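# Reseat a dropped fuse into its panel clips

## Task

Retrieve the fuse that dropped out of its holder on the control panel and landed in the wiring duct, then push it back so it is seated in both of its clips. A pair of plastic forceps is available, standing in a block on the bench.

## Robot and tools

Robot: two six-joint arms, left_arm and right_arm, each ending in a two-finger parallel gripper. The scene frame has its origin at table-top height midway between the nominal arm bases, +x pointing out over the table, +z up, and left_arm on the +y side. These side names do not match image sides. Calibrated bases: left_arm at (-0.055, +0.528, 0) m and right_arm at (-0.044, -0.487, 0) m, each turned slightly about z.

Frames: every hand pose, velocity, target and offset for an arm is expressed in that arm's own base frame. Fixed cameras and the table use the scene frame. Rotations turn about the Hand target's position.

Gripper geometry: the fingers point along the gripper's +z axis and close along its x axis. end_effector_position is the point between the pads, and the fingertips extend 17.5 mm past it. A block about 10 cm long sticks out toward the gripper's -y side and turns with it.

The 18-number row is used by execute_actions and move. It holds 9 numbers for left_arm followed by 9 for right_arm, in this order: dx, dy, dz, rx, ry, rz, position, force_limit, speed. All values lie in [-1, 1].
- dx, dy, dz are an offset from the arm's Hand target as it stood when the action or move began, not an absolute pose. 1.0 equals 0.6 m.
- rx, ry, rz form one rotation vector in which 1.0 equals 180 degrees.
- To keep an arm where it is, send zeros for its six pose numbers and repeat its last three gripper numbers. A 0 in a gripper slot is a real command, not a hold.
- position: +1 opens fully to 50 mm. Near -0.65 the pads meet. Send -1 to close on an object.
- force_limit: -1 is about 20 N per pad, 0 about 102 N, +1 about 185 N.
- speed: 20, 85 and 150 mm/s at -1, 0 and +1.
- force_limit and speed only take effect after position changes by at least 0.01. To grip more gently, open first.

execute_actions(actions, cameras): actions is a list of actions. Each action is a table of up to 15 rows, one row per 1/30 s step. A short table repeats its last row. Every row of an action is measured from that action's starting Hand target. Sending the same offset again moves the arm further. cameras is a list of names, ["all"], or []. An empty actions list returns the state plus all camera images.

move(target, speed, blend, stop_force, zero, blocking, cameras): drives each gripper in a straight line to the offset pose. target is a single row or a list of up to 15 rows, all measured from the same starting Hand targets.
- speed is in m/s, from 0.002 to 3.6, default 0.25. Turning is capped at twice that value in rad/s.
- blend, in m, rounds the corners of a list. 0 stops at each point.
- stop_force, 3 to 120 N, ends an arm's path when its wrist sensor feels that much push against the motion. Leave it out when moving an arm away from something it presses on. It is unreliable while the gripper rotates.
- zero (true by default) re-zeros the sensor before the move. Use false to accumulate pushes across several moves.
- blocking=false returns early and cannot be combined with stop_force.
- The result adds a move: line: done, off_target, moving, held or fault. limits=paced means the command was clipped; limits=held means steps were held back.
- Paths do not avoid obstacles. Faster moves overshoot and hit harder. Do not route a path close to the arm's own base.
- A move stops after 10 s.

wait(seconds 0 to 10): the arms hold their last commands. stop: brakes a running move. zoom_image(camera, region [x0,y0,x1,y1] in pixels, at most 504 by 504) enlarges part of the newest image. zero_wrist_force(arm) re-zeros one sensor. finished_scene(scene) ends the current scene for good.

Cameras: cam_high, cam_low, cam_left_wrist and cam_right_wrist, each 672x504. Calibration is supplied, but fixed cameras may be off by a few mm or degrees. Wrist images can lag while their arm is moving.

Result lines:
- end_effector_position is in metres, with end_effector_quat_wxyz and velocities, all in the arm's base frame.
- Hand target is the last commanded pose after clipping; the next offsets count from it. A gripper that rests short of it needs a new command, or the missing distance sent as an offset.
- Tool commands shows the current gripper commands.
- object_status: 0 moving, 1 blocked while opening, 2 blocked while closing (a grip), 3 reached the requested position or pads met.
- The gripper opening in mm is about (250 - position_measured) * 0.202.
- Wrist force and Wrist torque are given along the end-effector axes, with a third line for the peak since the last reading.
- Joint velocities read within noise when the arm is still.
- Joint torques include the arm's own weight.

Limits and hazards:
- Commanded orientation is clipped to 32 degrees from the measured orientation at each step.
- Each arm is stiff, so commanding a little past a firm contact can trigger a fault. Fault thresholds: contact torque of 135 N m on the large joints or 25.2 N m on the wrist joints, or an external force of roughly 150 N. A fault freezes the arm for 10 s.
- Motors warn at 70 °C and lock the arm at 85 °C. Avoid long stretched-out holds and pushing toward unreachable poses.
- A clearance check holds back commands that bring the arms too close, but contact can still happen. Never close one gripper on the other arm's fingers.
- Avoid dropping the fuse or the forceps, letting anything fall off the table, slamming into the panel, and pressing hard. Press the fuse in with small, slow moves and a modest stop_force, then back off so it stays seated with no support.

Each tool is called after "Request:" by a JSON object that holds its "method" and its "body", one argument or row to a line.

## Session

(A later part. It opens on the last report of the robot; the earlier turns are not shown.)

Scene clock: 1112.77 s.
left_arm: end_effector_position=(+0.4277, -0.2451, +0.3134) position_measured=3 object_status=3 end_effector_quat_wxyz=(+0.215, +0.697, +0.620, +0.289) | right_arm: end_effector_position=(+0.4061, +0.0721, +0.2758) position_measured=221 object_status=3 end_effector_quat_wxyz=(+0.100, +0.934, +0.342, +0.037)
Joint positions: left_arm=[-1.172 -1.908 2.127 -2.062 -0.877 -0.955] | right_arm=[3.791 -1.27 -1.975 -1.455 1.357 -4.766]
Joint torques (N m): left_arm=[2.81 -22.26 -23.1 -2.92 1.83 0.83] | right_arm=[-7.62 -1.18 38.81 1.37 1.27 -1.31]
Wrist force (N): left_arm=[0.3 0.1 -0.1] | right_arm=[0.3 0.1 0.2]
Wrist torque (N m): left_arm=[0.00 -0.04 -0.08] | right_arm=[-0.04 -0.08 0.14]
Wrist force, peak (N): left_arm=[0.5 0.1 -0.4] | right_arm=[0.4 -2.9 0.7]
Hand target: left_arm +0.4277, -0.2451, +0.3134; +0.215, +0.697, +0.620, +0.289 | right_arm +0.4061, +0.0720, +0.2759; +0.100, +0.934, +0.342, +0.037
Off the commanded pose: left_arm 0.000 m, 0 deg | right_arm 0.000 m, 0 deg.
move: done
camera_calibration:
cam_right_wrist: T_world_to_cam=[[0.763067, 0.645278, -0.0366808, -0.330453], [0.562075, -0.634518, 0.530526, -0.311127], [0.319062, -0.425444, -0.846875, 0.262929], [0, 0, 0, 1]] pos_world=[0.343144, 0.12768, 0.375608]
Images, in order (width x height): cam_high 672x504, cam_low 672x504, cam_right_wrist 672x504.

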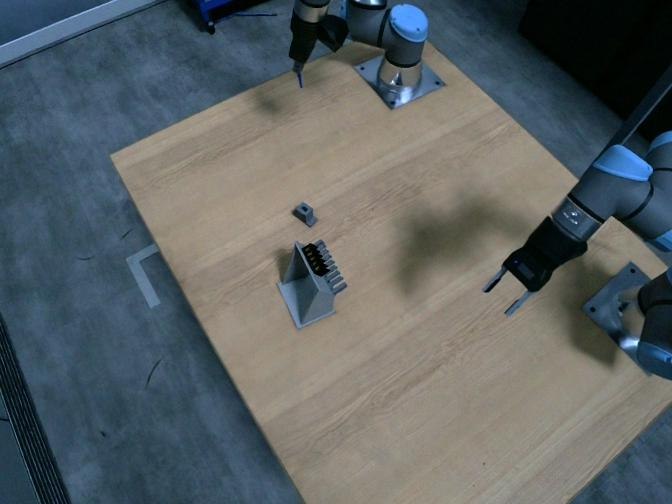

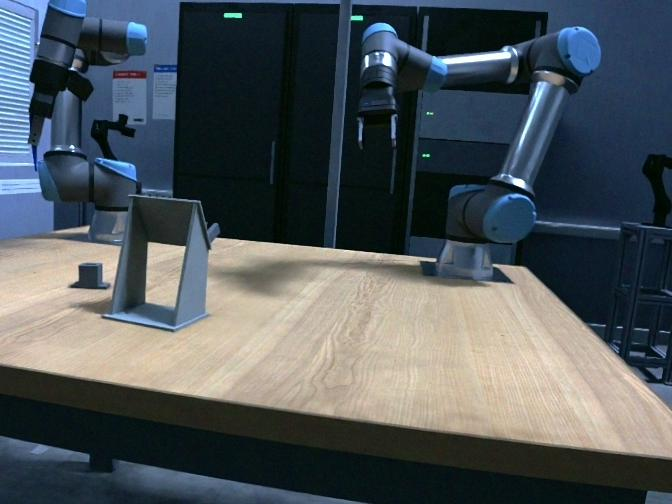

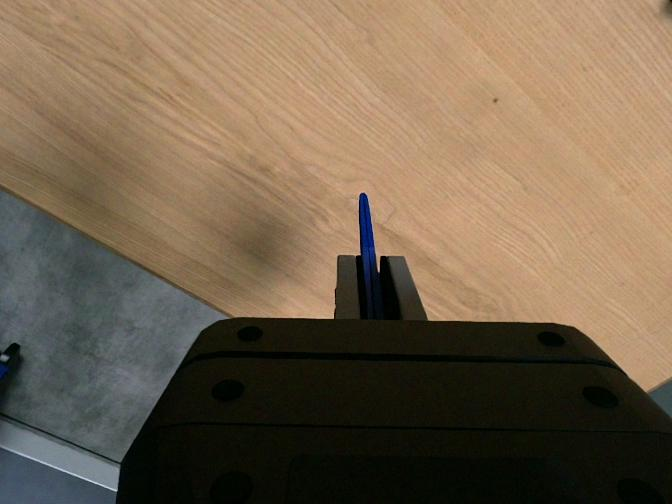

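Request:
{"method": "zoom_image", "body": {
  "camera": "cam_high",
  "region": [350, 50, 440, 110]
}}

Request:
{"method": "zoom_image", "body": {
  "camera": "cam_low",
  "region": [50, 180, 170, 270]
}}

Request:
{"method": "zoom_image", "body": {
  "camera": "cam_high",
  "region": [220, 60, 340, 180]
}}

Request:
{"method": "zoom_image", "body": {
  "camera": "cam_high",
  "region": [100, 180, 320, 360]
}}

Scaled by 5.600 from the camera's 672x504 image, which has a finer 960x720 frame.

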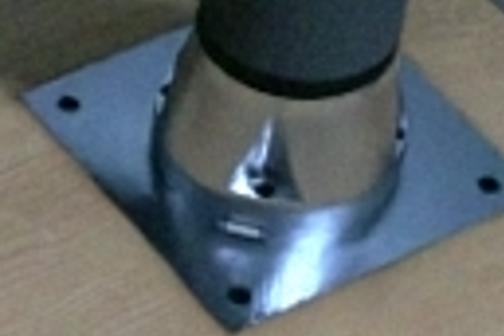

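Scaled by 4.200 from the camera's 672x504 image, which has a finer 960x720 frame.

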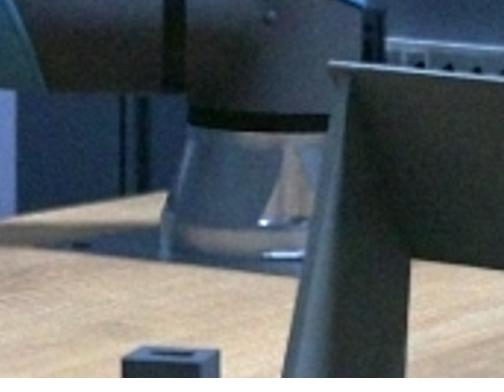

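Scaled by 4.200 from the camera's 672x504 image, which has a finer 960x720 frame.

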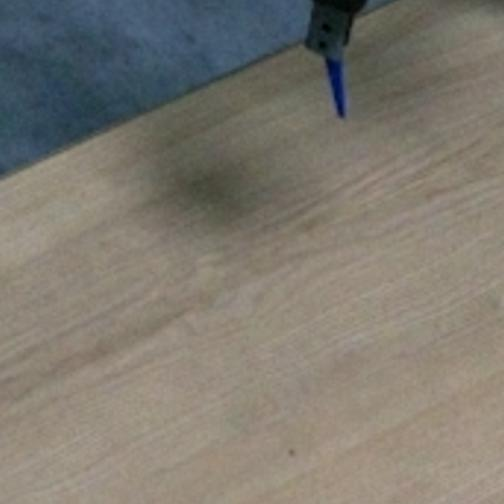

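Scaled by 2.291 from the camera's 672x504 image, which has a finer 960x720 frame.

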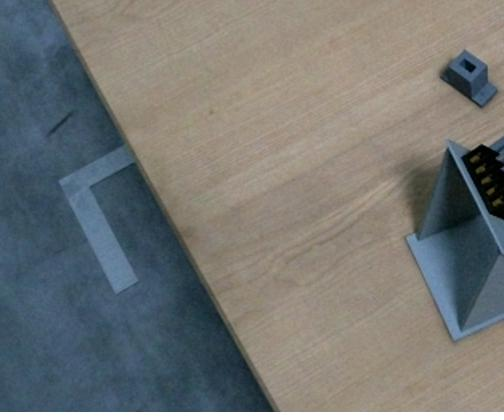

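Request:
{"method": "zoom_image", "body": {
  "camera": "cam_low",
  "region": [420, 200, 540, 290]
}}

Request:
{"method": "zoom_image", "body": {
  "camera": "cam_low",
  "region": [80, 200, 140, 250]
}}

Request:
{"method": "zoom_image", "body": {
  "camera": "cam_high",
  "region": [560, 240, 672, 380]
}}

Scaled by 4.200 from the camera's 672x504 image, which has a finer 960x720 frame.

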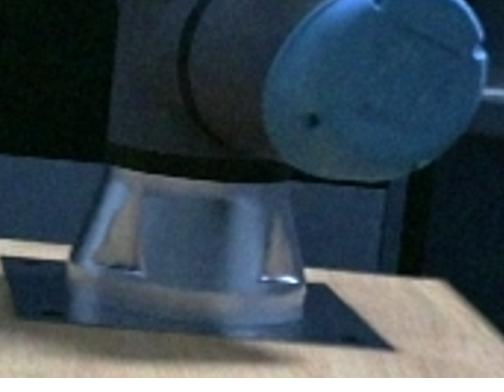

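Scaled by 8.400 from the camera's 672x504 image, which has a finer 960x720 frame.

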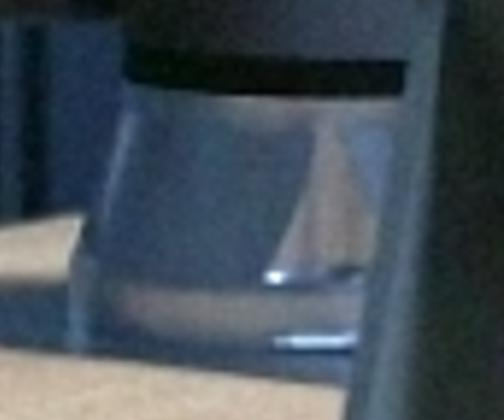

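Scaled by 3.600 from the camera's 672x504 image, which has a finer 960x720 frame.

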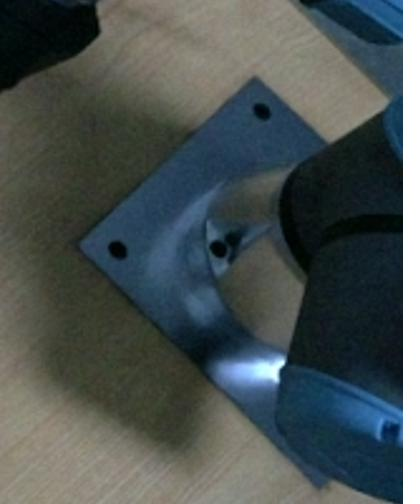

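Request:
{"method": "move", "body": {
  "target": [0,0,0,0,0,0,1,1,1,-0.21,0.163,-0.093,-0.1487,0.2024,-0.0443,-0.46,-1,-1],
  "speed": 0.25,
  "cameras": ["cam_high","cam_right_wrist","cam_low"]
}}

Scene clock: 1197.47 s.
left_arm: end_effector_position=(+0.4277, -0.2451, +0.3134) position_measured=3 object_status=3 end_effector_quat_wxyz=(+0.215, +0.697, +0.620, +0.289) | right_arm: end_effector_position=(+0.2801, +0.1698, +0.2201) position_measured=221 object_status=3 end_effector_quat_wxyz=(+0.201, +0.872, +0.291, -0.339)
Joint positions: left_arm=[-1.172 -1.908 2.127 -2.062 -0.877 -0.955] | right_arm=[4.065 -1.684 -1.753 -2.086 1.618 -4.454]
Joint torques (N m): left_arm=[2.9 -22.01 -21.57 -2.95 2.01 1] | right_arm=[5.03 15.72 34.98 -1.19 1.7 1.56]
Wrist force (N): left_arm=[0.4 0.0 0.0] | right_arm=[0.0 0.8 -0.1]
Wrist torque (N m): left_arm=[-0.01 -0.06 -0.09] | right_arm=[0.15 -0.11 0.17]
Wrist force, peak (N): left_arm=[0.5 0.1 -0.3] | right_arm=[-0.3 1.3 -0.2]
Hand target: left_arm +0.4277, -0.2451, +0.3134; +0.215, +0.697, +0.620, +0.289 | right_arm +0.2801, +0.1698, +0.2201; +0.201, +0.872, +0.291, -0.339
Off the commanded pose: left_arm 0.000 m, 0 deg | right_arm 0.000 m, 0 deg.
move: done
camera_calibration:
cam_right_wrist: T_world_to_cam=[[0.577658, 0.356301, -0.734412, -0.0448964], [0.778047, -0.512458, 0.36336, -0.193223], [-0.246889, -0.781305, -0.573244, 0.456196], [0, 0, 0, 1]] pos_world=[0.288901, 0.273406, 0.298749]
Images, in order (width x height): cam_high 672x504, cam_low 672x504, cam_right_wrist 672x504.

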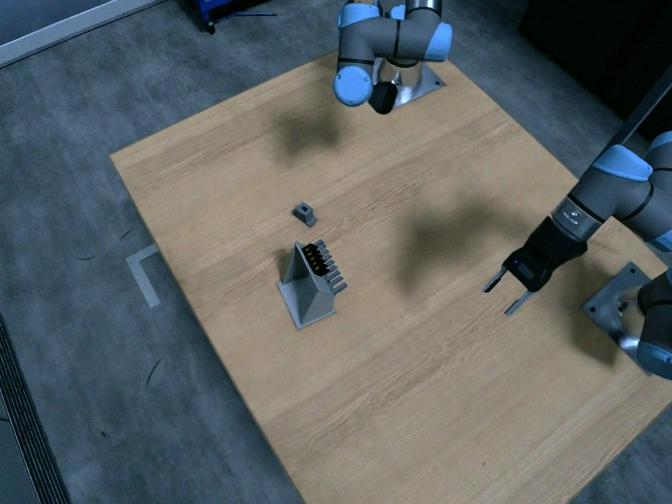

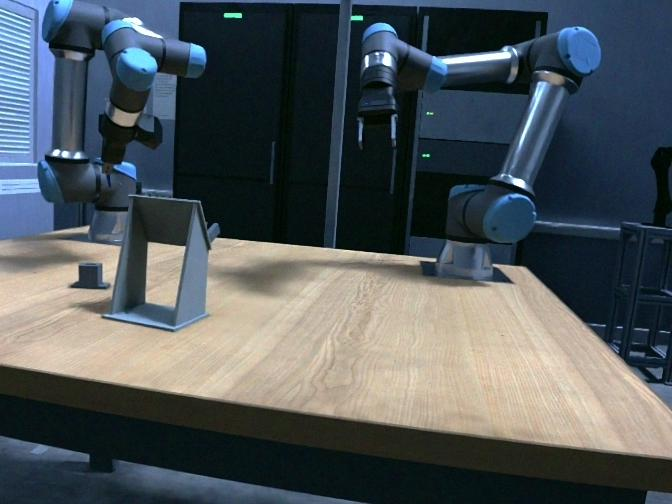

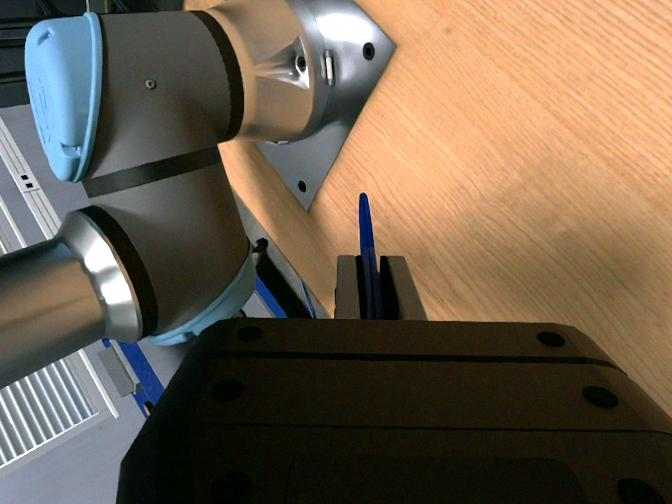

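Great: the fuse is seen at the base flange.

Request:
{"method": "zoom_image", "body": {
  "camera": "cam_right_wrist",
  "region": [260, 20, 400, 125]
}}

Scaled by 3.600 from the camera's 672x504 image, which has a finer 960x720 frame.

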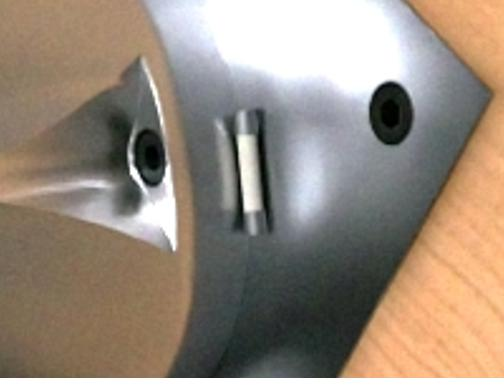

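Request:
{"method": "move", "body": {
  "target": [0,0,0,0,0,0,1,1,1,-0.2873,-0.0827,-0.1688,0,0,0,-0.46,-1,-1],
  "speed": 0.15,
  "cameras": ["cam_high","cam_right_wrist","cam_low"]
}}

Request:
{"method": "zoom_image", "body": {
  "camera": "cam_right_wrist",
  "region": [270, 110, 430, 230]
}}

Scene clock: 1232.20 s.
left_arm: end_effector_position=(+0.4277, -0.2451, +0.3134) position_measured=3 object_status=3 end_effector_quat_wxyz=(+0.215, +0.697, +0.620, +0.289) | right_arm: end_effector_position=(+0.1078, +0.1202, +0.1188) position_measured=221 object_status=3 end_effector_quat_wxyz=(+0.201, +0.872, +0.291, -0.339)
Joint positions: left_arm=[-1.172 -1.908 2.127 -2.062 -0.877 -0.955] | right_arm=[4.383 -1.387 -2.33 -1.769 1.845 -4.228]
Joint torques (N m): left_arm=[2.79 -21.56 -22.19 -2.94 1.95 0.74] | right_arm=[5.05 25.31 6.63 2.62 1.8 1.53]
Wrist force (N): left_arm=[0.3 0.1 -0.1] | right_arm=[-0.1 0.8 -0.4]
Wrist torque (N m): left_arm=[0.01 -0.03 -0.09] | right_arm=[0.15 -0.11 0.21]
Wrist force, peak (N): left_arm=[0.4 0.1 -0.4] | right_arm=[0.3 1.9 -1.6]
Hand target: left_arm +0.4277, -0.2451, +0.3134; +0.215, +0.697, +0.620, +0.289 | right_arm +0.1077, +0.1202, +0.1188; +0.201, +0.872, +0.291, -0.339
Off the commanded pose: left_arm 0.000 m, 0 deg | right_arm 0.000 m, 0 deg.
move: done
camera_calibration:
cam_right_wrist: T_world_to_cam=[[0.577453, 0.356155, -0.734644, -0.00192858], [0.778137, -0.512419, 0.36322, -0.0476891], [-0.247083, -0.781396, -0.573035, 0.316812], [0, 0, 0, 1]] pos_world=[0.116501, 0.223806, 0.19745]
Images, in order (width x height): cam_high 672x504, cam_low 672x504, cam_right_wrist 672x504.

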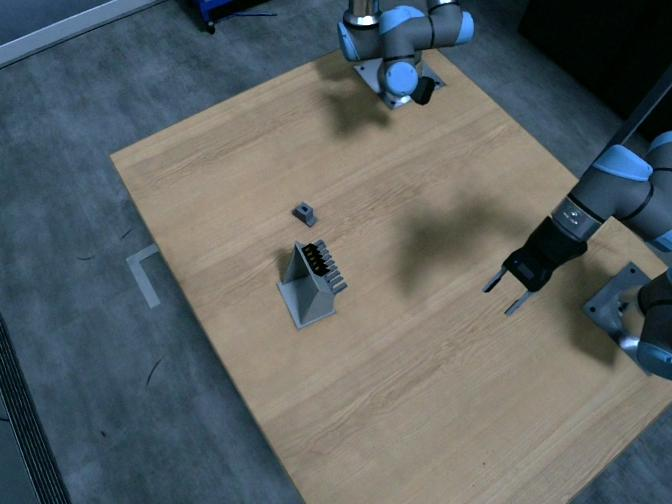

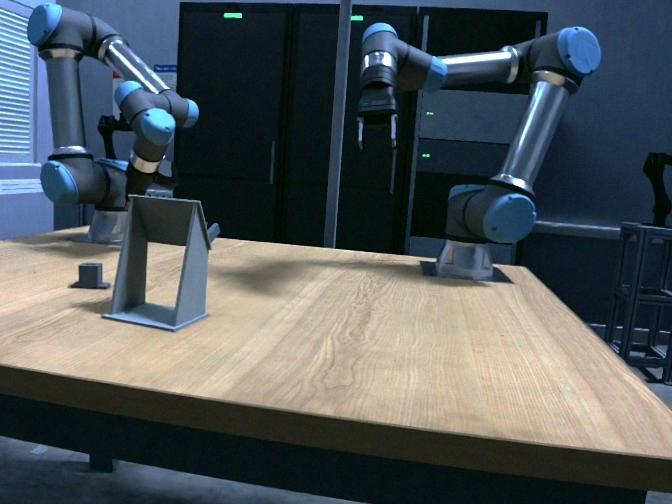

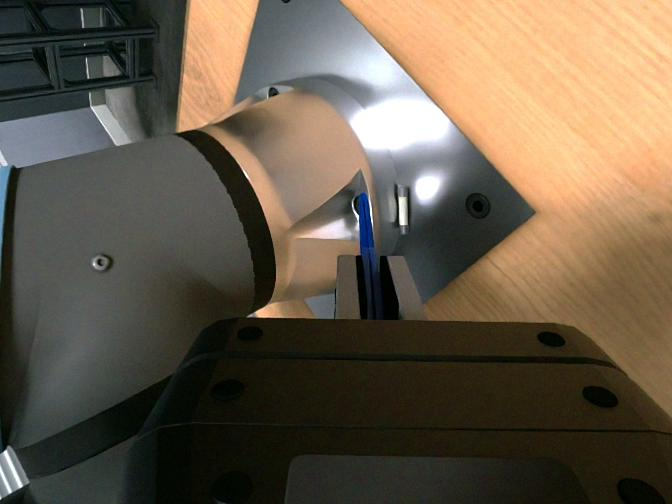

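Scaled by 3.150 from the camera's 672x504 image, which has a finer 960x720 frame.

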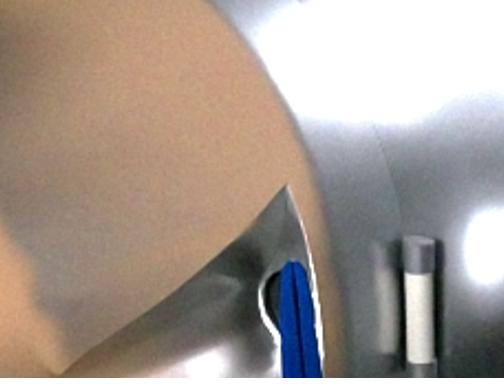

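Request:
{"method": "move", "body": {
  "target": [0,0,0,0,0,0,1,1,1,-0.0233,-0.0243,-0.0583,0,0,0,-0.46,-1,-1],
  "speed": 0.08,
  "cameras": []
}}

Request:
{"method": "move", "body": {
  "target": [0,0,0,0,0,0,1,1,1,0,0,-0.045,0,0,0,-0.46,-1,-1],
  "speed": 0.015,
  "stop_force": 3,
  "cameras": ["cam_right_wrist"]
}}

Request:
{"method": "zoom_image", "body": {
  "camera": "cam_right_wrist",
  "region": [310, 130, 470, 250]
}}

Scene clock: 1250.20 s.
left_arm: end_effector_position=(+0.4277, -0.2451, +0.3134) position_measured=3 object_status=3 end_effector_quat_wxyz=(+0.215, +0.697, +0.620, +0.289) | right_arm: end_effector_position=(+0.0937, +0.1056, +0.0838) position_measured=221 object_status=3 end_effector_quat_wxyz=(+0.201, +0.872, +0.291, -0.339)
Joint positions: left_arm=[-1.172 -1.908 2.127 -2.062 -0.877 -0.955] | right_arm=[4.411 -1.397 -2.434 -1.648 1.865 -4.207]
Joint torques (N m): left_arm=[1.97 -22.17 -22.4 -2.95 1.94 0.87] | right_arm=[5.55 -3.81 5.56 2.13 1.94 1.5]
Wrist force (N): left_arm=[0.4 0.1 -0.3] | right_arm=[-0.1 1.6 -0.1]
Wrist torque (N m): left_arm=[-0.01 -0.05 -0.08] | right_arm=[0.28 -0.10 0.21]
Wrist force, peak (N): left_arm=[0.3 0.3 -0.4] | right_arm=[0.0 1.7 -0.2]
Hand target: left_arm +0.4277, -0.2451, +0.3134; +0.215, +0.697, +0.620, +0.289 | right_arm +0.0937, +0.1056, +0.0838; +0.201, +0.872, +0.291, -0.339
Off the commanded pose: left_arm 0.000 m, 0 deg | right_arm 0.000 m, 0 deg.
move: done
No camera images: "cameras" was empty.

Scene clock: 1252.90 s.
left_arm: end_effector_position=(+0.4277, -0.2451, +0.3134) position_measured=3 object_status=3 end_effector_quat_wxyz=(+0.215, +0.697, +0.620, +0.289) | right_arm: end_effector_position=(+0.0937, +0.1056, +0.0568) position_measured=221 object_status=3 end_effector_quat_wxyz=(+0.201, +0.872, +0.291, -0.339)
Joint positions: left_arm=[-1.172 -1.908 2.127 -2.062 -0.877 -0.955] | right_arm=[4.411 -1.465 -2.474 -1.541 1.865 -4.207]
Joint torques (N m): left_arm=[2.4 -22.69 -21.87 -3.1 2.11 0.65] | right_arm=[4.93 -1.71 4 2.39 1.13 1.44]
Wrist force (N): left_arm=[0.2 0.0 0.0] | right_arm=[-0.1 1.0 -0.2]
Wrist torque (N m): left_arm=[-0.02 -0.02 -0.08] | right_arm=[0.18 -0.09 0.21]
Wrist force, peak (N): left_arm=[0.5 0.0 -0.3] | right_arm=[0.0 1.7 -0.4]
Hand target: left_arm +0.4277, -0.2451, +0.3134; +0.215, +0.697, +0.620, +0.289 | right_arm +0.0937, +0.1056, +0.0568; +0.201, +0.872, +0.291, -0.339
Off the commanded pose: left_arm 0.000 m, 0 deg | right_arm 0.000 m, 0 deg.
move: done
camera_calibration:
cam_right_wrist: T_world_to_cam=[[0.577461, 0.356185, -0.734623, -0.0342023], [0.778125, -0.512459, 0.36319, -0.0217431], [-0.247102, -0.781357, -0.573082, 0.266416], [0, 0, 0, 1]] pos_world=[0.102501, 0.209206, 0.135449]
Images, in order (width x height): cam_right_wrist 672x504.

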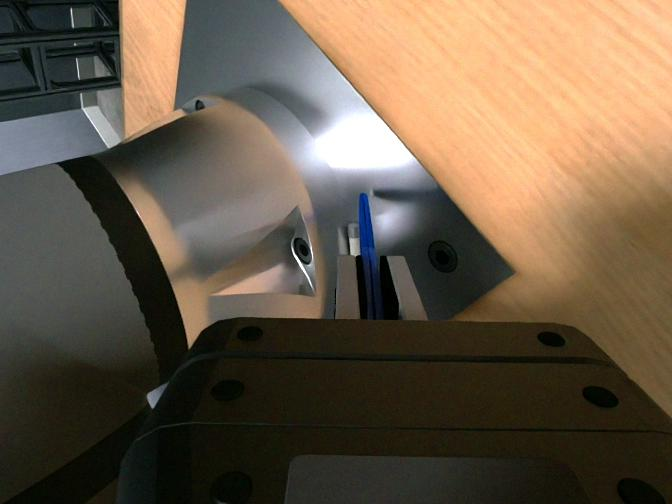

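Scaled by 3.150 from the camera's 672x504 image, which has a finer 960x720 frame.

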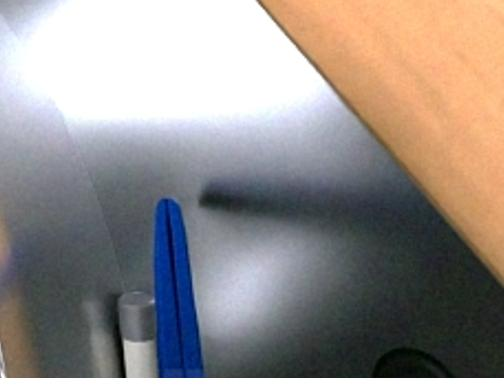

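Request:
{"method": "move", "body": {
  "target": [0,0,0,0,0,0,1,1,1,0,0,-0.02,0,0,0,-0.46,-1,-1],
  "speed": 0.01,
  "stop_force": 3,
  "cameras": ["cam_right_wrist"]
}}

Request:
{"method": "zoom_image", "body": {
  "camera": "cam_right_wrist",
  "region": [310, 130, 470, 250]
}}

Scene clock: 1265.27 s.
left_arm: end_effector_position=(+0.4277, -0.2451, +0.3134) position_measured=3 object_status=3 end_effector_quat_wxyz=(+0.215, +0.697, +0.620, +0.289) | right_arm: end_effector_position=(+0.0937, +0.1056, +0.0474) position_measured=221 object_status=3 end_effector_quat_wxyz=(+0.201, +0.872, +0.291, -0.339)
Joint positions: left_arm=[-1.172 -1.908 2.127 -2.062 -0.877 -0.955] | right_arm=[4.411 -1.491 -2.487 -1.502 1.865 -4.207]
Joint torques (N m): left_arm=[2.31 -22.25 -22.09 -2.88 2.25 0.75] | right_arm=[3.09 26.23 29.83 -0.59 1.22 1.09]
Wrist force (N): left_arm=[0.3 -0.1 -0.1] | right_arm=[-1.9 1.9 -0.9]
Wrist torque (N m): left_arm=[-0.03 -0.04 -0.08] | right_arm=[0.19 -0.21 0.17]
Wrist force, peak (N): left_arm=[0.6 0.0 -0.2] | right_arm=[-1.9 1.9 -3.3]
Hand target: left_arm +0.4277, -0.2451, +0.3134; +0.215, +0.697, +0.620, +0.289 | right_arm +0.0937, +0.1056, +0.0474; +0.201, +0.872, +0.291, -0.339 (not the last commanded pose)
Off the commanded pose: left_arm 0.000 m, 0 deg | right_arm 0.003 m, 0 deg.
move: contact (right_arm)
camera_calibration:
cam_right_wrist: T_world_to_cam=[[0.577461, 0.356185, -0.734623, -0.0410342], [0.778125, -0.512459, 0.36319, -0.0183655], [-0.247102, -0.781357, -0.573082, 0.261087], [0, 0, 0, 1]] pos_world=[0.102501, 0.209206, 0.126149]
Images, in order (width x height): cam_right_wrist 672x504.

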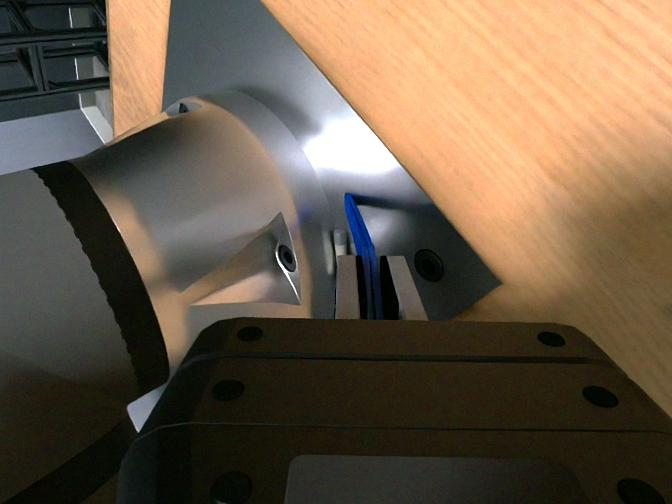

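Scaled by 3.150 from the camera's 672x504 image, which has a finer 960x720 frame.

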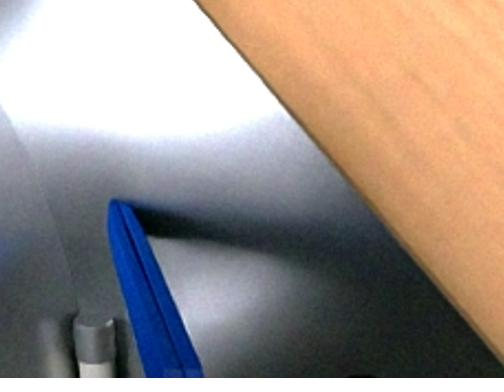

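Request:
{"method": "move", "body": {
  "target": [0,0,0,0,0,0,1,1,1,0,0,0.01,0,0,0,-0.46,-1,-1],
  "speed": 0.05,
  "cameras": ["cam_right_wrist"]
}}

Request:
{"method": "zoom_image", "body": {
  "camera": "cam_right_wrist",
  "region": [310, 150, 470, 270]
}}

Scene clock: 1270.63 s.
left_arm: end_effector_position=(+0.4277, -0.2451, +0.3134) position_measured=3 object_status=3 end_effector_quat_wxyz=(+0.215, +0.697, +0.620, +0.289) | right_arm: end_effector_position=(+0.0937, +0.1056, +0.0534) position_measured=221 object_status=3 end_effector_quat_wxyz=(+0.201, +0.872, +0.291, -0.339)
Joint positions: left_arm=[-1.172 -1.908 2.127 -2.062 -0.877 -0.955] | right_arm=[4.411 -1.474 -2.479 -1.527 1.865 -4.207]
Joint torques (N m): left_arm=[2.55 -21.13 -22.63 -3.1 2.28 0.71] | right_arm=[4.7 25.11 29.31 -1.32 1.45 1.48]
Wrist force (N): left_arm=[0.3 0.3 -0.3] | right_arm=[0.0 0.8 -0.4]
Wrist torque (N m): left_arm=[0.03 -0.03 -0.08] | right_arm=[0.15 -0.11 0.20]
Wrist force, peak (N): left_arm=[0.4 -0.1 -0.4] | right_arm=[-2.3 2.0 -0.8]
Hand target: left_arm +0.4277, -0.2451, +0.3134; +0.215, +0.697, +0.620, +0.289 | right_arm +0.0937, +0.1056, +0.0534; +0.201, +0.872, +0.291, -0.339
Off the commanded pose: left_arm 0.000 m, 0 deg | right_arm 0.000 m, 0 deg.
move: done
camera_calibration:
cam_right_wrist: T_world_to_cam=[[0.577461, 0.356185, -0.734623, -0.0367], [0.778125, -0.512459, 0.36319, -0.0205083], [-0.247102, -0.781357, -0.573082, 0.264468], [0, 0, 0, 1]] pos_world=[0.102501, 0.209206, 0.132049]
Images, in order (width x height): cam_right_wrist 672x504.

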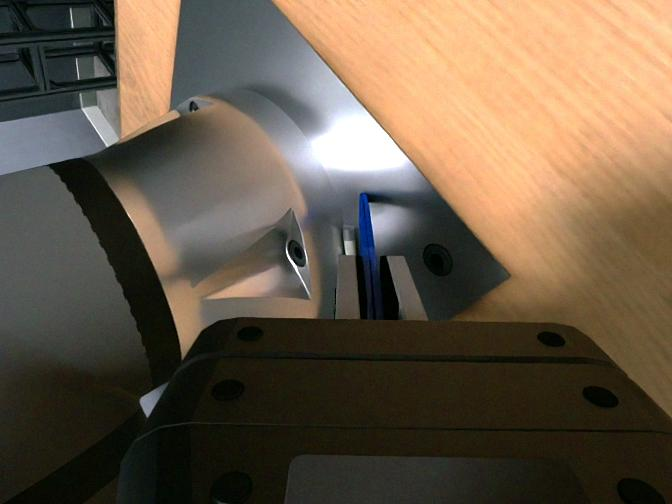

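Scaled by 3.150 from the camera's 672x504 image, which has a finer 960x720 frame.

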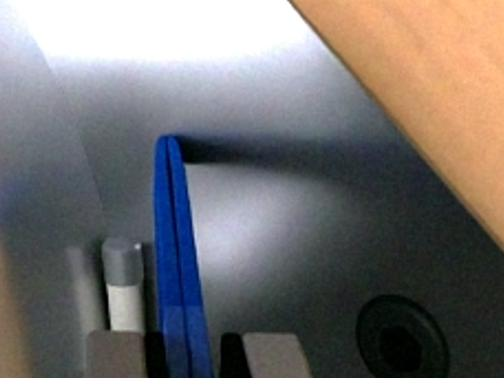

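Request:
{"method": "move", "body": {
  "target": [
    [0,0,0,0,0,0,1,1,1,-0.0113,-0.0092,-0.0005,0,0,0,-0.46,-1,-1],
    [0,0,0,0,0,0,1,1,1,0.0127,-0.0388,-0.0005,0,0,0,-0.46,-1,-1]
  ],
  "speed": 0.04,
  "stop_force": 4,
  "cameras": ["cam_right_wrist"]
}}

Request:
{"method": "zoom_image", "body": {
  "camera": "cam_right_wrist",
  "region": [290, 130, 450, 250]
}}

Scene clock: 1281.13 s.
left_arm: end_effector_position=(+0.4277, -0.2451, +0.3134) position_measured=3 object_status=3 end_effector_quat_wxyz=(+0.215, +0.697, +0.620, +0.289) | right_arm: end_effector_position=(+0.1013, +0.0823, +0.0531) position_measured=221 object_status=3 end_effector_quat_wxyz=(+0.201, +0.872, +0.291, -0.339)
Joint positions: left_arm=[-1.172 -1.908 2.127 -2.062 -0.877 -0.955] | right_arm=[4.361 -1.44 -2.505 -1.545 1.83 -4.244]
Joint torques (N m): left_arm=[2 -22.29 -22.12 -3 2.19 0.8] | right_arm=[-7.06 24.7 29.31 -1.18 -1.66 -1.24]
Wrist force (N): left_arm=[0.2 0.1 -0.2] | right_arm=[0.5 0.9 -0.5]
Wrist torque (N m): left_arm=[0.00 -0.03 -0.09] | right_arm=[0.18 -0.17 0.39]
Wrist force, peak (N): left_arm=[0.5 0.1 -0.4] | right_arm=[-0.1 1.6 -0.4]
Hand target: left_arm +0.4277, -0.2451, +0.3134; +0.215, +0.697, +0.620, +0.289 | right_arm +0.1014, +0.0823, +0.0531; +0.201, +0.872, +0.291, -0.339
Off the commanded pose: left_arm 0.000 m, 0 deg | right_arm 0.000 m, 0 deg.
move: done
camera_calibration:
cam_right_wrist: T_world_to_cam=[[0.577453, 0.356155, -0.734644, -0.0330007], [0.778137, -0.512419, 0.36322, -0.0382662], [-0.247083, -0.781396, -0.573035, 0.247968], [0, 0, 0, 1]] pos_world=[0.110101, 0.185906, 0.13175]
Images, in order (width x height): cam_right_wrist 672x504.

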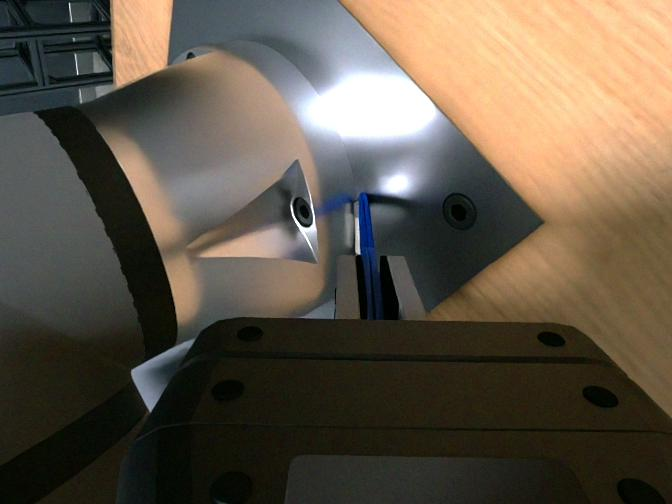

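Scaled by 3.150 from the camera's 672x504 image, which has a finer 960x720 frame.

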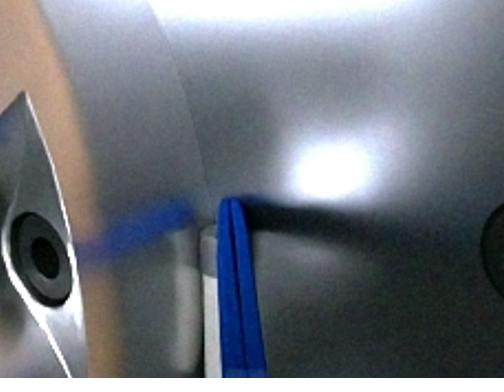

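Request:
{"method": "move", "body": {
  "target": [
    [0,0,0,0,0,0,1,1,1,-0.0083,0.0103,0,0,0,0,-0.46,-1,-1],
    [0,0,0,0,0,0,1,1,1,-0.0125,0.007,0,0,0,0,-0.46,-1,-1],
    [0,0,0,0,0,0,1,1,1,0.0085,-0.0189,0,0,0,0,-0.46,-1,-1]
  ],
  "speed": 0.04,
  "stop_force": 4,
  "cameras": ["cam_right_wrist"]
}}

Request:
{"method": "zoom_image", "body": {
  "camera": "cam_right_wrist",
  "region": [290, 130, 450, 250]
}}

Scene clock: 1291.53 s.
left_arm: end_effector_position=(+0.4277, -0.2451, +0.3134) position_measured=3 object_status=3 end_effector_quat_wxyz=(+0.215, +0.697, +0.620, +0.289) | right_arm: end_effector_position=(+0.1065, +0.0710, +0.0531) position_measured=221 object_status=3 end_effector_quat_wxyz=(+0.201, +0.872, +0.291, -0.339)
Joint positions: left_arm=[-1.172 -1.908 2.127 -2.062 -0.877 -0.955] | right_arm=[4.33 -1.427 -2.514 -1.555 1.809 -4.267]
Joint torques (N m): left_arm=[1.57 -21.18 -23.11 -3.17 2.34 0.71] | right_arm=[-7.13 23.71 29.74 -1.07 -1.64 -1.31]
Wrist force (N): left_arm=[0.3 -0.1 -0.2] | right_arm=[0.0 0.7 -0.3]
Wrist torque (N m): left_arm=[-0.05 -0.03 -0.08] | right_arm=[0.15 -0.13 0.37]
Wrist force, peak (N): left_arm=[0.5 0.0 -0.3] | right_arm=[0.4 1.8 -0.5]
Hand target: left_arm +0.4277, -0.2451, +0.3134; +0.215, +0.697, +0.620, +0.289 | right_arm +0.1065, +0.0710, +0.0531; +0.201, +0.872, +0.291, -0.339
Off the commanded pose: left_arm 0.000 m, 0 deg | right_arm 0.000 m, 0 deg.
move: done
camera_calibration:
cam_right_wrist: T_world_to_cam=[[0.577461, 0.356185, -0.734623, -0.0318567], [0.778125, -0.512459, 0.36319, -0.0480489], [-0.247102, -0.781357, -0.573082, 0.240457], [0, 0, 0, 1]] pos_world=[0.115201, 0.174606, 0.131849]
Images, in order (width x height): cam_right_wrist 672x504.

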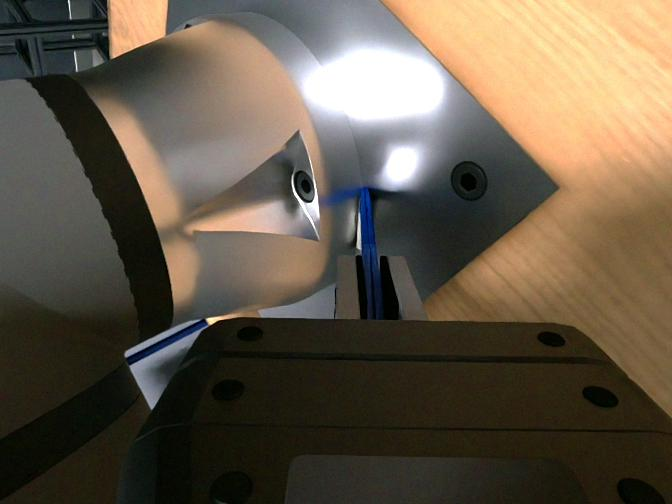

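Scaled by 3.150 from the camera's 672x504 image, which has a finer 960x720 frame.

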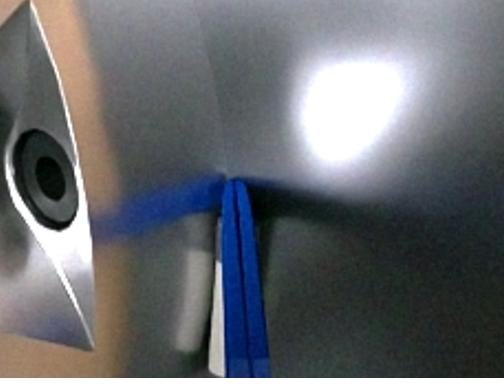

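Request:
{"method": "move", "body": {
  "target": [0,0,0,0,0,0,1,1,1,0.0315,-0.0388,0,0,0,0,-0.46,-1,-1],
  "speed": 0.04,
  "stop_force": 4,
  "cameras": ["cam_right_wrist"]
}}

Request:
{"method": "zoom_image", "body": {
  "camera": "cam_right_wrist",
  "region": [290, 130, 450, 250]
}}

Scene clock: 1301.23 s.
left_arm: end_effector_position=(+0.4277, -0.2451, +0.3134) position_measured=3 object_status=3 end_effector_quat_wxyz=(+0.215, +0.697, +0.620, +0.289) | right_arm: end_effector_position=(+0.1254, +0.0477, +0.0531) position_measured=221 object_status=3 end_effector_quat_wxyz=(+0.201, +0.872, +0.291, -0.339)
Joint positions: left_arm=[-1.172 -1.908 2.127 -2.062 -0.877 -0.955] | right_arm=[4.235 -1.426 -2.512 -1.572 1.741 -4.335]
Joint torques (N m): left_arm=[1.52 -22.03 -22.41 -3.01 2.41 0.74] | right_arm=[-6.9 -3.88 29.82 -1.18 -1.85 -1.25]
Wrist force (N): left_arm=[0.3 0.1 -0.2] | right_arm=[0.1 1.1 -0.3]
Wrist torque (N m): left_arm=[0.00 -0.04 -0.08] | right_arm=[0.20 -0.13 0.40]
Wrist force, peak (N): left_arm=[0.6 0.0 -0.2] | right_arm=[-0.1 1.7 -0.2]
Hand target: left_arm +0.4277, -0.2451, +0.3134; +0.215, +0.697, +0.620, +0.289 | right_arm +0.1254, +0.0477, +0.0531; +0.201, +0.872, +0.291, -0.339
Off the commanded pose: left_arm 0.000 m, 0 deg | right_arm 0.000 m, 0 deg.
move: done
camera_calibration:
cam_right_wrist: T_world_to_cam=[[0.577461, 0.356185, -0.734623, -0.0344716], [0.778125, -0.512459, 0.36319, -0.0746958], [-0.247102, -0.781357, -0.573082, 0.226921], [0, 0, 0, 1]] pos_world=[0.134101, 0.151306, 0.131849]
Images, in order (width x height): cam_right_wrist 672x504.

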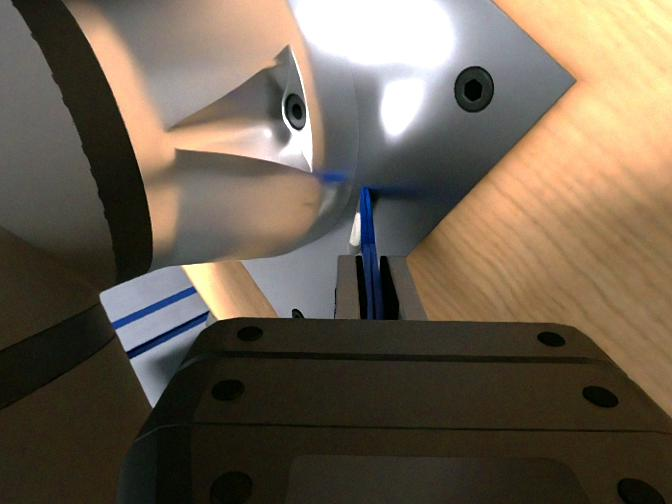

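Scaled by 3.150 from the camera's 672x504 image, which has a finer 960x720 frame.

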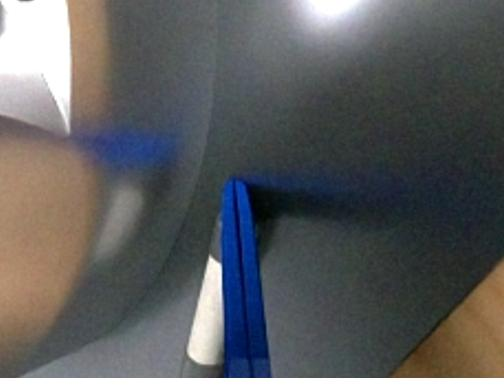

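Request:
{"method": "move", "body": {
  "target": [
    [0,0,0,0,0,0,1,1,1,0,0,0.0667,0,0,0,-0.46,-1,-1],
    [0,0,0,0,0,0,1,1,1,0.0223,-0.0305,0.1107,0.0657,-0.1223,-0.0426,-0.46,-1,-1]
  ],
  "speed": 0.12,
  "cameras": ["cam_right_wrist","cam_high","cam_low"]
}}

Request:
{"method": "zoom_image", "body": {
  "camera": "cam_high",
  "region": [330, 0, 480, 120]
}}

Scene clock: 1340.27 s.
left_arm: end_effector_position=(+0.4277, -0.2451, +0.3134) position_measured=3 object_status=3 end_effector_quat_wxyz=(+0.215, +0.697, +0.620, +0.289) | right_arm: end_effector_position=(+0.1387, +0.0294, +0.1195) position_measured=221 object_status=3 end_effector_quat_wxyz=(+0.140, +0.954, +0.222, -0.148)
Joint positions: left_arm=[-1.172 -1.908 2.127 -2.062 -0.877 -0.955] | right_arm=[4.301 -0.812 -2.521 -1.785 1.64 -4.025]
Joint torques (N m): left_arm=[2.36 -21.35 -23.28 -3.16 2.58 1.01] | right_arm=[5.62 5.74 12.12 0.34 -1.98 1.68]
Wrist force (N): left_arm=[0.3 0.3 -0.2] | right_arm=[0.4 0.2 -0.5]
Wrist torque (N m): left_arm=[0.02 -0.03 -0.08] | right_arm=[0.03 -0.10 0.05]
Wrist force, peak (N): left_arm=[0.4 0.4 -0.2] | right_arm=[-0.5 1.6 -0.7]
Hand target: left_arm +0.4277, -0.2451, +0.3134; +0.215, +0.697, +0.620, +0.289 | right_arm +0.1387, +0.0294, +0.1195; +0.140, +0.954, +0.222, -0.148
Off the commanded pose: left_arm 0.000 m, 0 deg | right_arm 0.000 m, 0 deg.
move: done
camera_calibration:
cam_right_wrist: T_world_to_cam=[[0.845166, 0.3763, -0.379597, -0.0671509], [0.528905, -0.691306, 0.492296, -0.094139], [-0.0771668, -0.616842, -0.783295, 0.250706], [0, 0, 0, 1]] pos_world=[0.12589, 0.114836, 0.217231]
Images, in order (width x height): cam_high 672x504, cam_low 672x504, cam_right_wrist 672x504.

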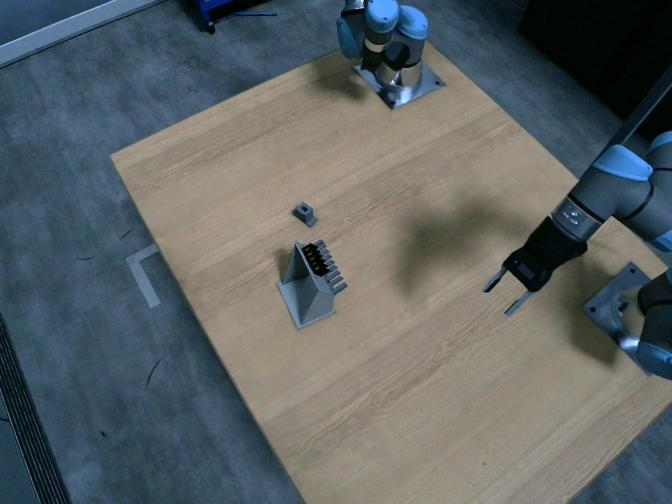

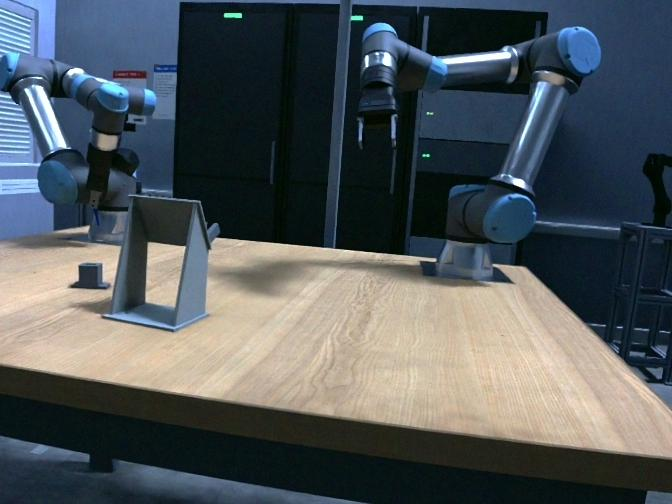

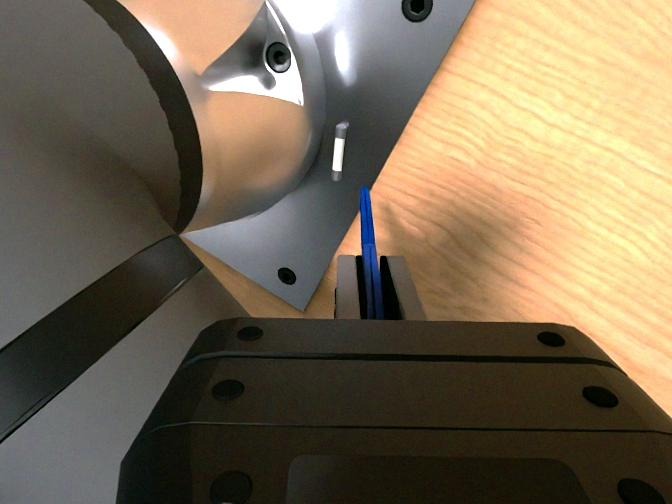

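Scaled by 3.360 from the camera's 672x504 image, which has a finer 960x720 frame.

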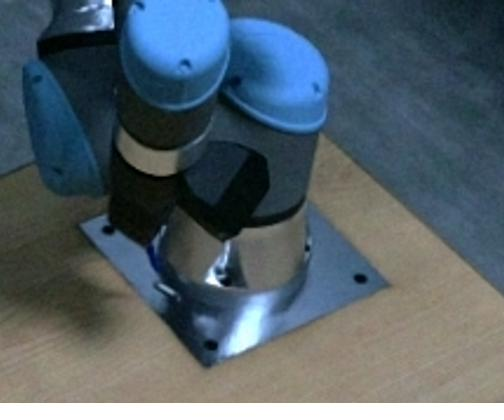

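Request:
{"method": "move", "body": {
  "target": [0,0,0,0,0,0,1,1,1,0.0285,0.0033,-0.0547,-0.0402,0.1029,-0.029,-0.46,-1,-1],
  "speed": 0.1,
  "cameras": []
}}

Request:
{"method": "execute_actions", "body": {
  "actions": [
    [[0,0,0,0,0,0,1,1,1,0,0,0,0,0,0,-0.355,-1,-1]]
  ],
  "cameras": ["cam_right_wrist"]
}}

Request:
{"method": "zoom_image", "body": {
  "camera": "cam_right_wrist",
  "region": [290, 120, 450, 240]
}}

Scene clock: 1381.17 s.
left_arm: end_effector_position=(+0.4277, -0.2451, +0.3134) position_measured=3 object_status=3 end_effector_quat_wxyz=(+0.215, +0.697, +0.620, +0.289) | right_arm: end_effector_position=(+0.1558, +0.0314, +0.0867) position_measured=221 object_status=3 end_effector_quat_wxyz=(+0.155, +0.916, +0.188, -0.319)
Joint positions: left_arm=[-1.172 -1.908 2.127 -2.062 -0.877 -0.955] | right_arm=[4.004 -1.334 -2.433 -1.66 1.708 -4.307]
Joint torques (N m): left_arm=[1.46 -21.73 -22.01 -3.04 2.56 0.71] | right_arm=[-6.17 -4.71 32.92 2.35 1.77 -1.39]
Wrist force (N): left_arm=[0.3 0.3 -0.1] | right_arm=[0.1 1.1 -0.3]
Wrist torque (N m): left_arm=[0.03 -0.04 -0.08] | right_arm=[0.20 -0.13 0.37]
Wrist force, peak (N): left_arm=[0.5 0.2 -0.3] | right_arm=[0.8 1.3 0.0]
Hand target: left_arm +0.4277, -0.2451, +0.3134; +0.215, +0.697, +0.620, +0.289 | right_arm +0.1558, +0.0314, +0.0867; +0.155, +0.916, +0.188, -0.319
Off the commanded pose: left_arm 0.000 m, 0 deg | right_arm 0.000 m, 0 deg.
move: done
No camera images: "cameras" was empty.

Scene clock: 1381.87 s.
left_arm: end_effector_position=(+0.4277, -0.2451, +0.3134) position_measured=3 object_status=3 end_effector_quat_wxyz=(+0.215, +0.697, +0.620, +0.289) | right_arm: end_effector_position=(+0.1558, +0.0314, +0.0867) position_measured=206 object_status=3 end_effector_quat_wxyz=(+0.155, +0.916, +0.188, -0.319)
Joint positions: left_arm=[-1.172 -1.908 2.127 -2.062 -0.877 -0.955] | right_arm=[4.004 -1.334 -2.433 -1.66 1.708 -4.307]
Joint torques (N m): left_arm=[1.95 -21.8 -22.25 -3.09 2.52 0.79] | right_arm=[-7.35 -5.47 32.58 1.42 1.63 -1.25]
Wrist force (N): left_arm=[0.3 0.2 -0.3] | right_arm=[-0.1 1.2 -0.1]
Wrist torque (N m): left_arm=[0.01 -0.05 -0.09] | right_arm=[0.22 -0.11 0.37]
Wrist force, peak (N): left_arm=[0.3 0.0 -0.4] | right_arm=[0.0 1.4 0.1]
Hand target: left_arm +0.4277, -0.2451, +0.3134; +0.215, +0.697, +0.620, +0.289 | right_arm +0.1558, +0.0314, +0.0867; +0.155, +0.916, +0.188, -0.319
Off the commanded pose: left_arm 0.000 m, 0 deg | right_arm 0.000 m, 0 deg.
Step readings (end_effector_position of left_arm | right_arm):
0: (+0.4277, -0.2451, +0.3134) | (+0.1558, +0.0314, +0.0867)
1: (+0.4277, -0.2451, +0.3134) | (+0.1558, +0.0314, +0.0867)
2: (+0.4277, -0.2451, +0.3134) | (+0.1558, +0.0314, +0.0867)
4: (+0.4277, -0.2451, +0.3134) | (+0.1558, +0.0314, +0.0867)
8: (+0.4277, -0.2451, +0.3134) | (+0.1558, +0.0314, +0.0867)
15: (+0.4277, -0.2451, +0.3134) | (+0.1558, +0.0314, +0.0867)
camera_calibration:
cam_right_wrist: T_world_to_cam=[[0.701773, 0.237923, -0.671497, -0.0427541], [0.610202, -0.687196, 0.394228, -0.0899694], [-0.367654, -0.686407, -0.627436, 0.26148], [0, 0, 0, 1]] pos_world=[0.181037, 0.127828, 0.170821]
Images, in order (width x height): cam_right_wrist 672x504.

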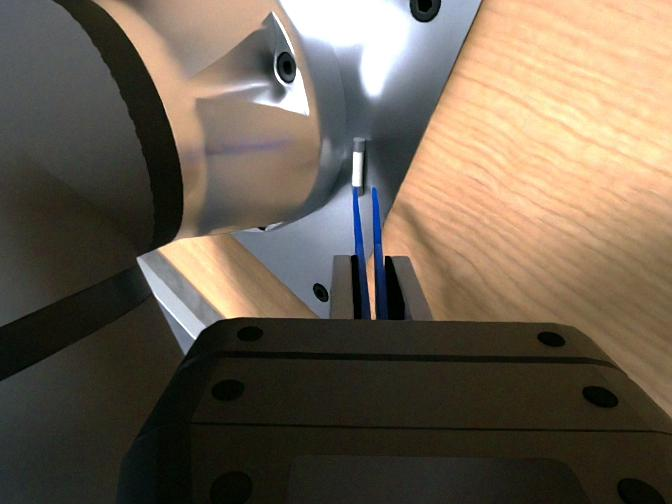

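Scaled by 3.150 from the camera's 672x504 image, which has a finer 960x720 frame.

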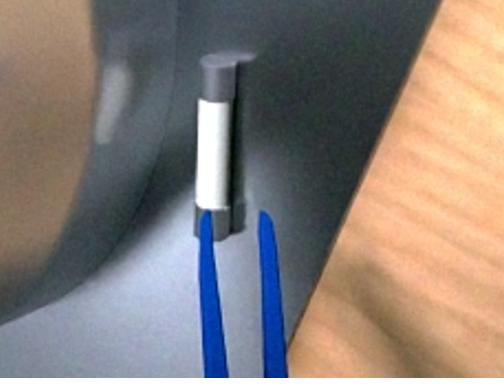

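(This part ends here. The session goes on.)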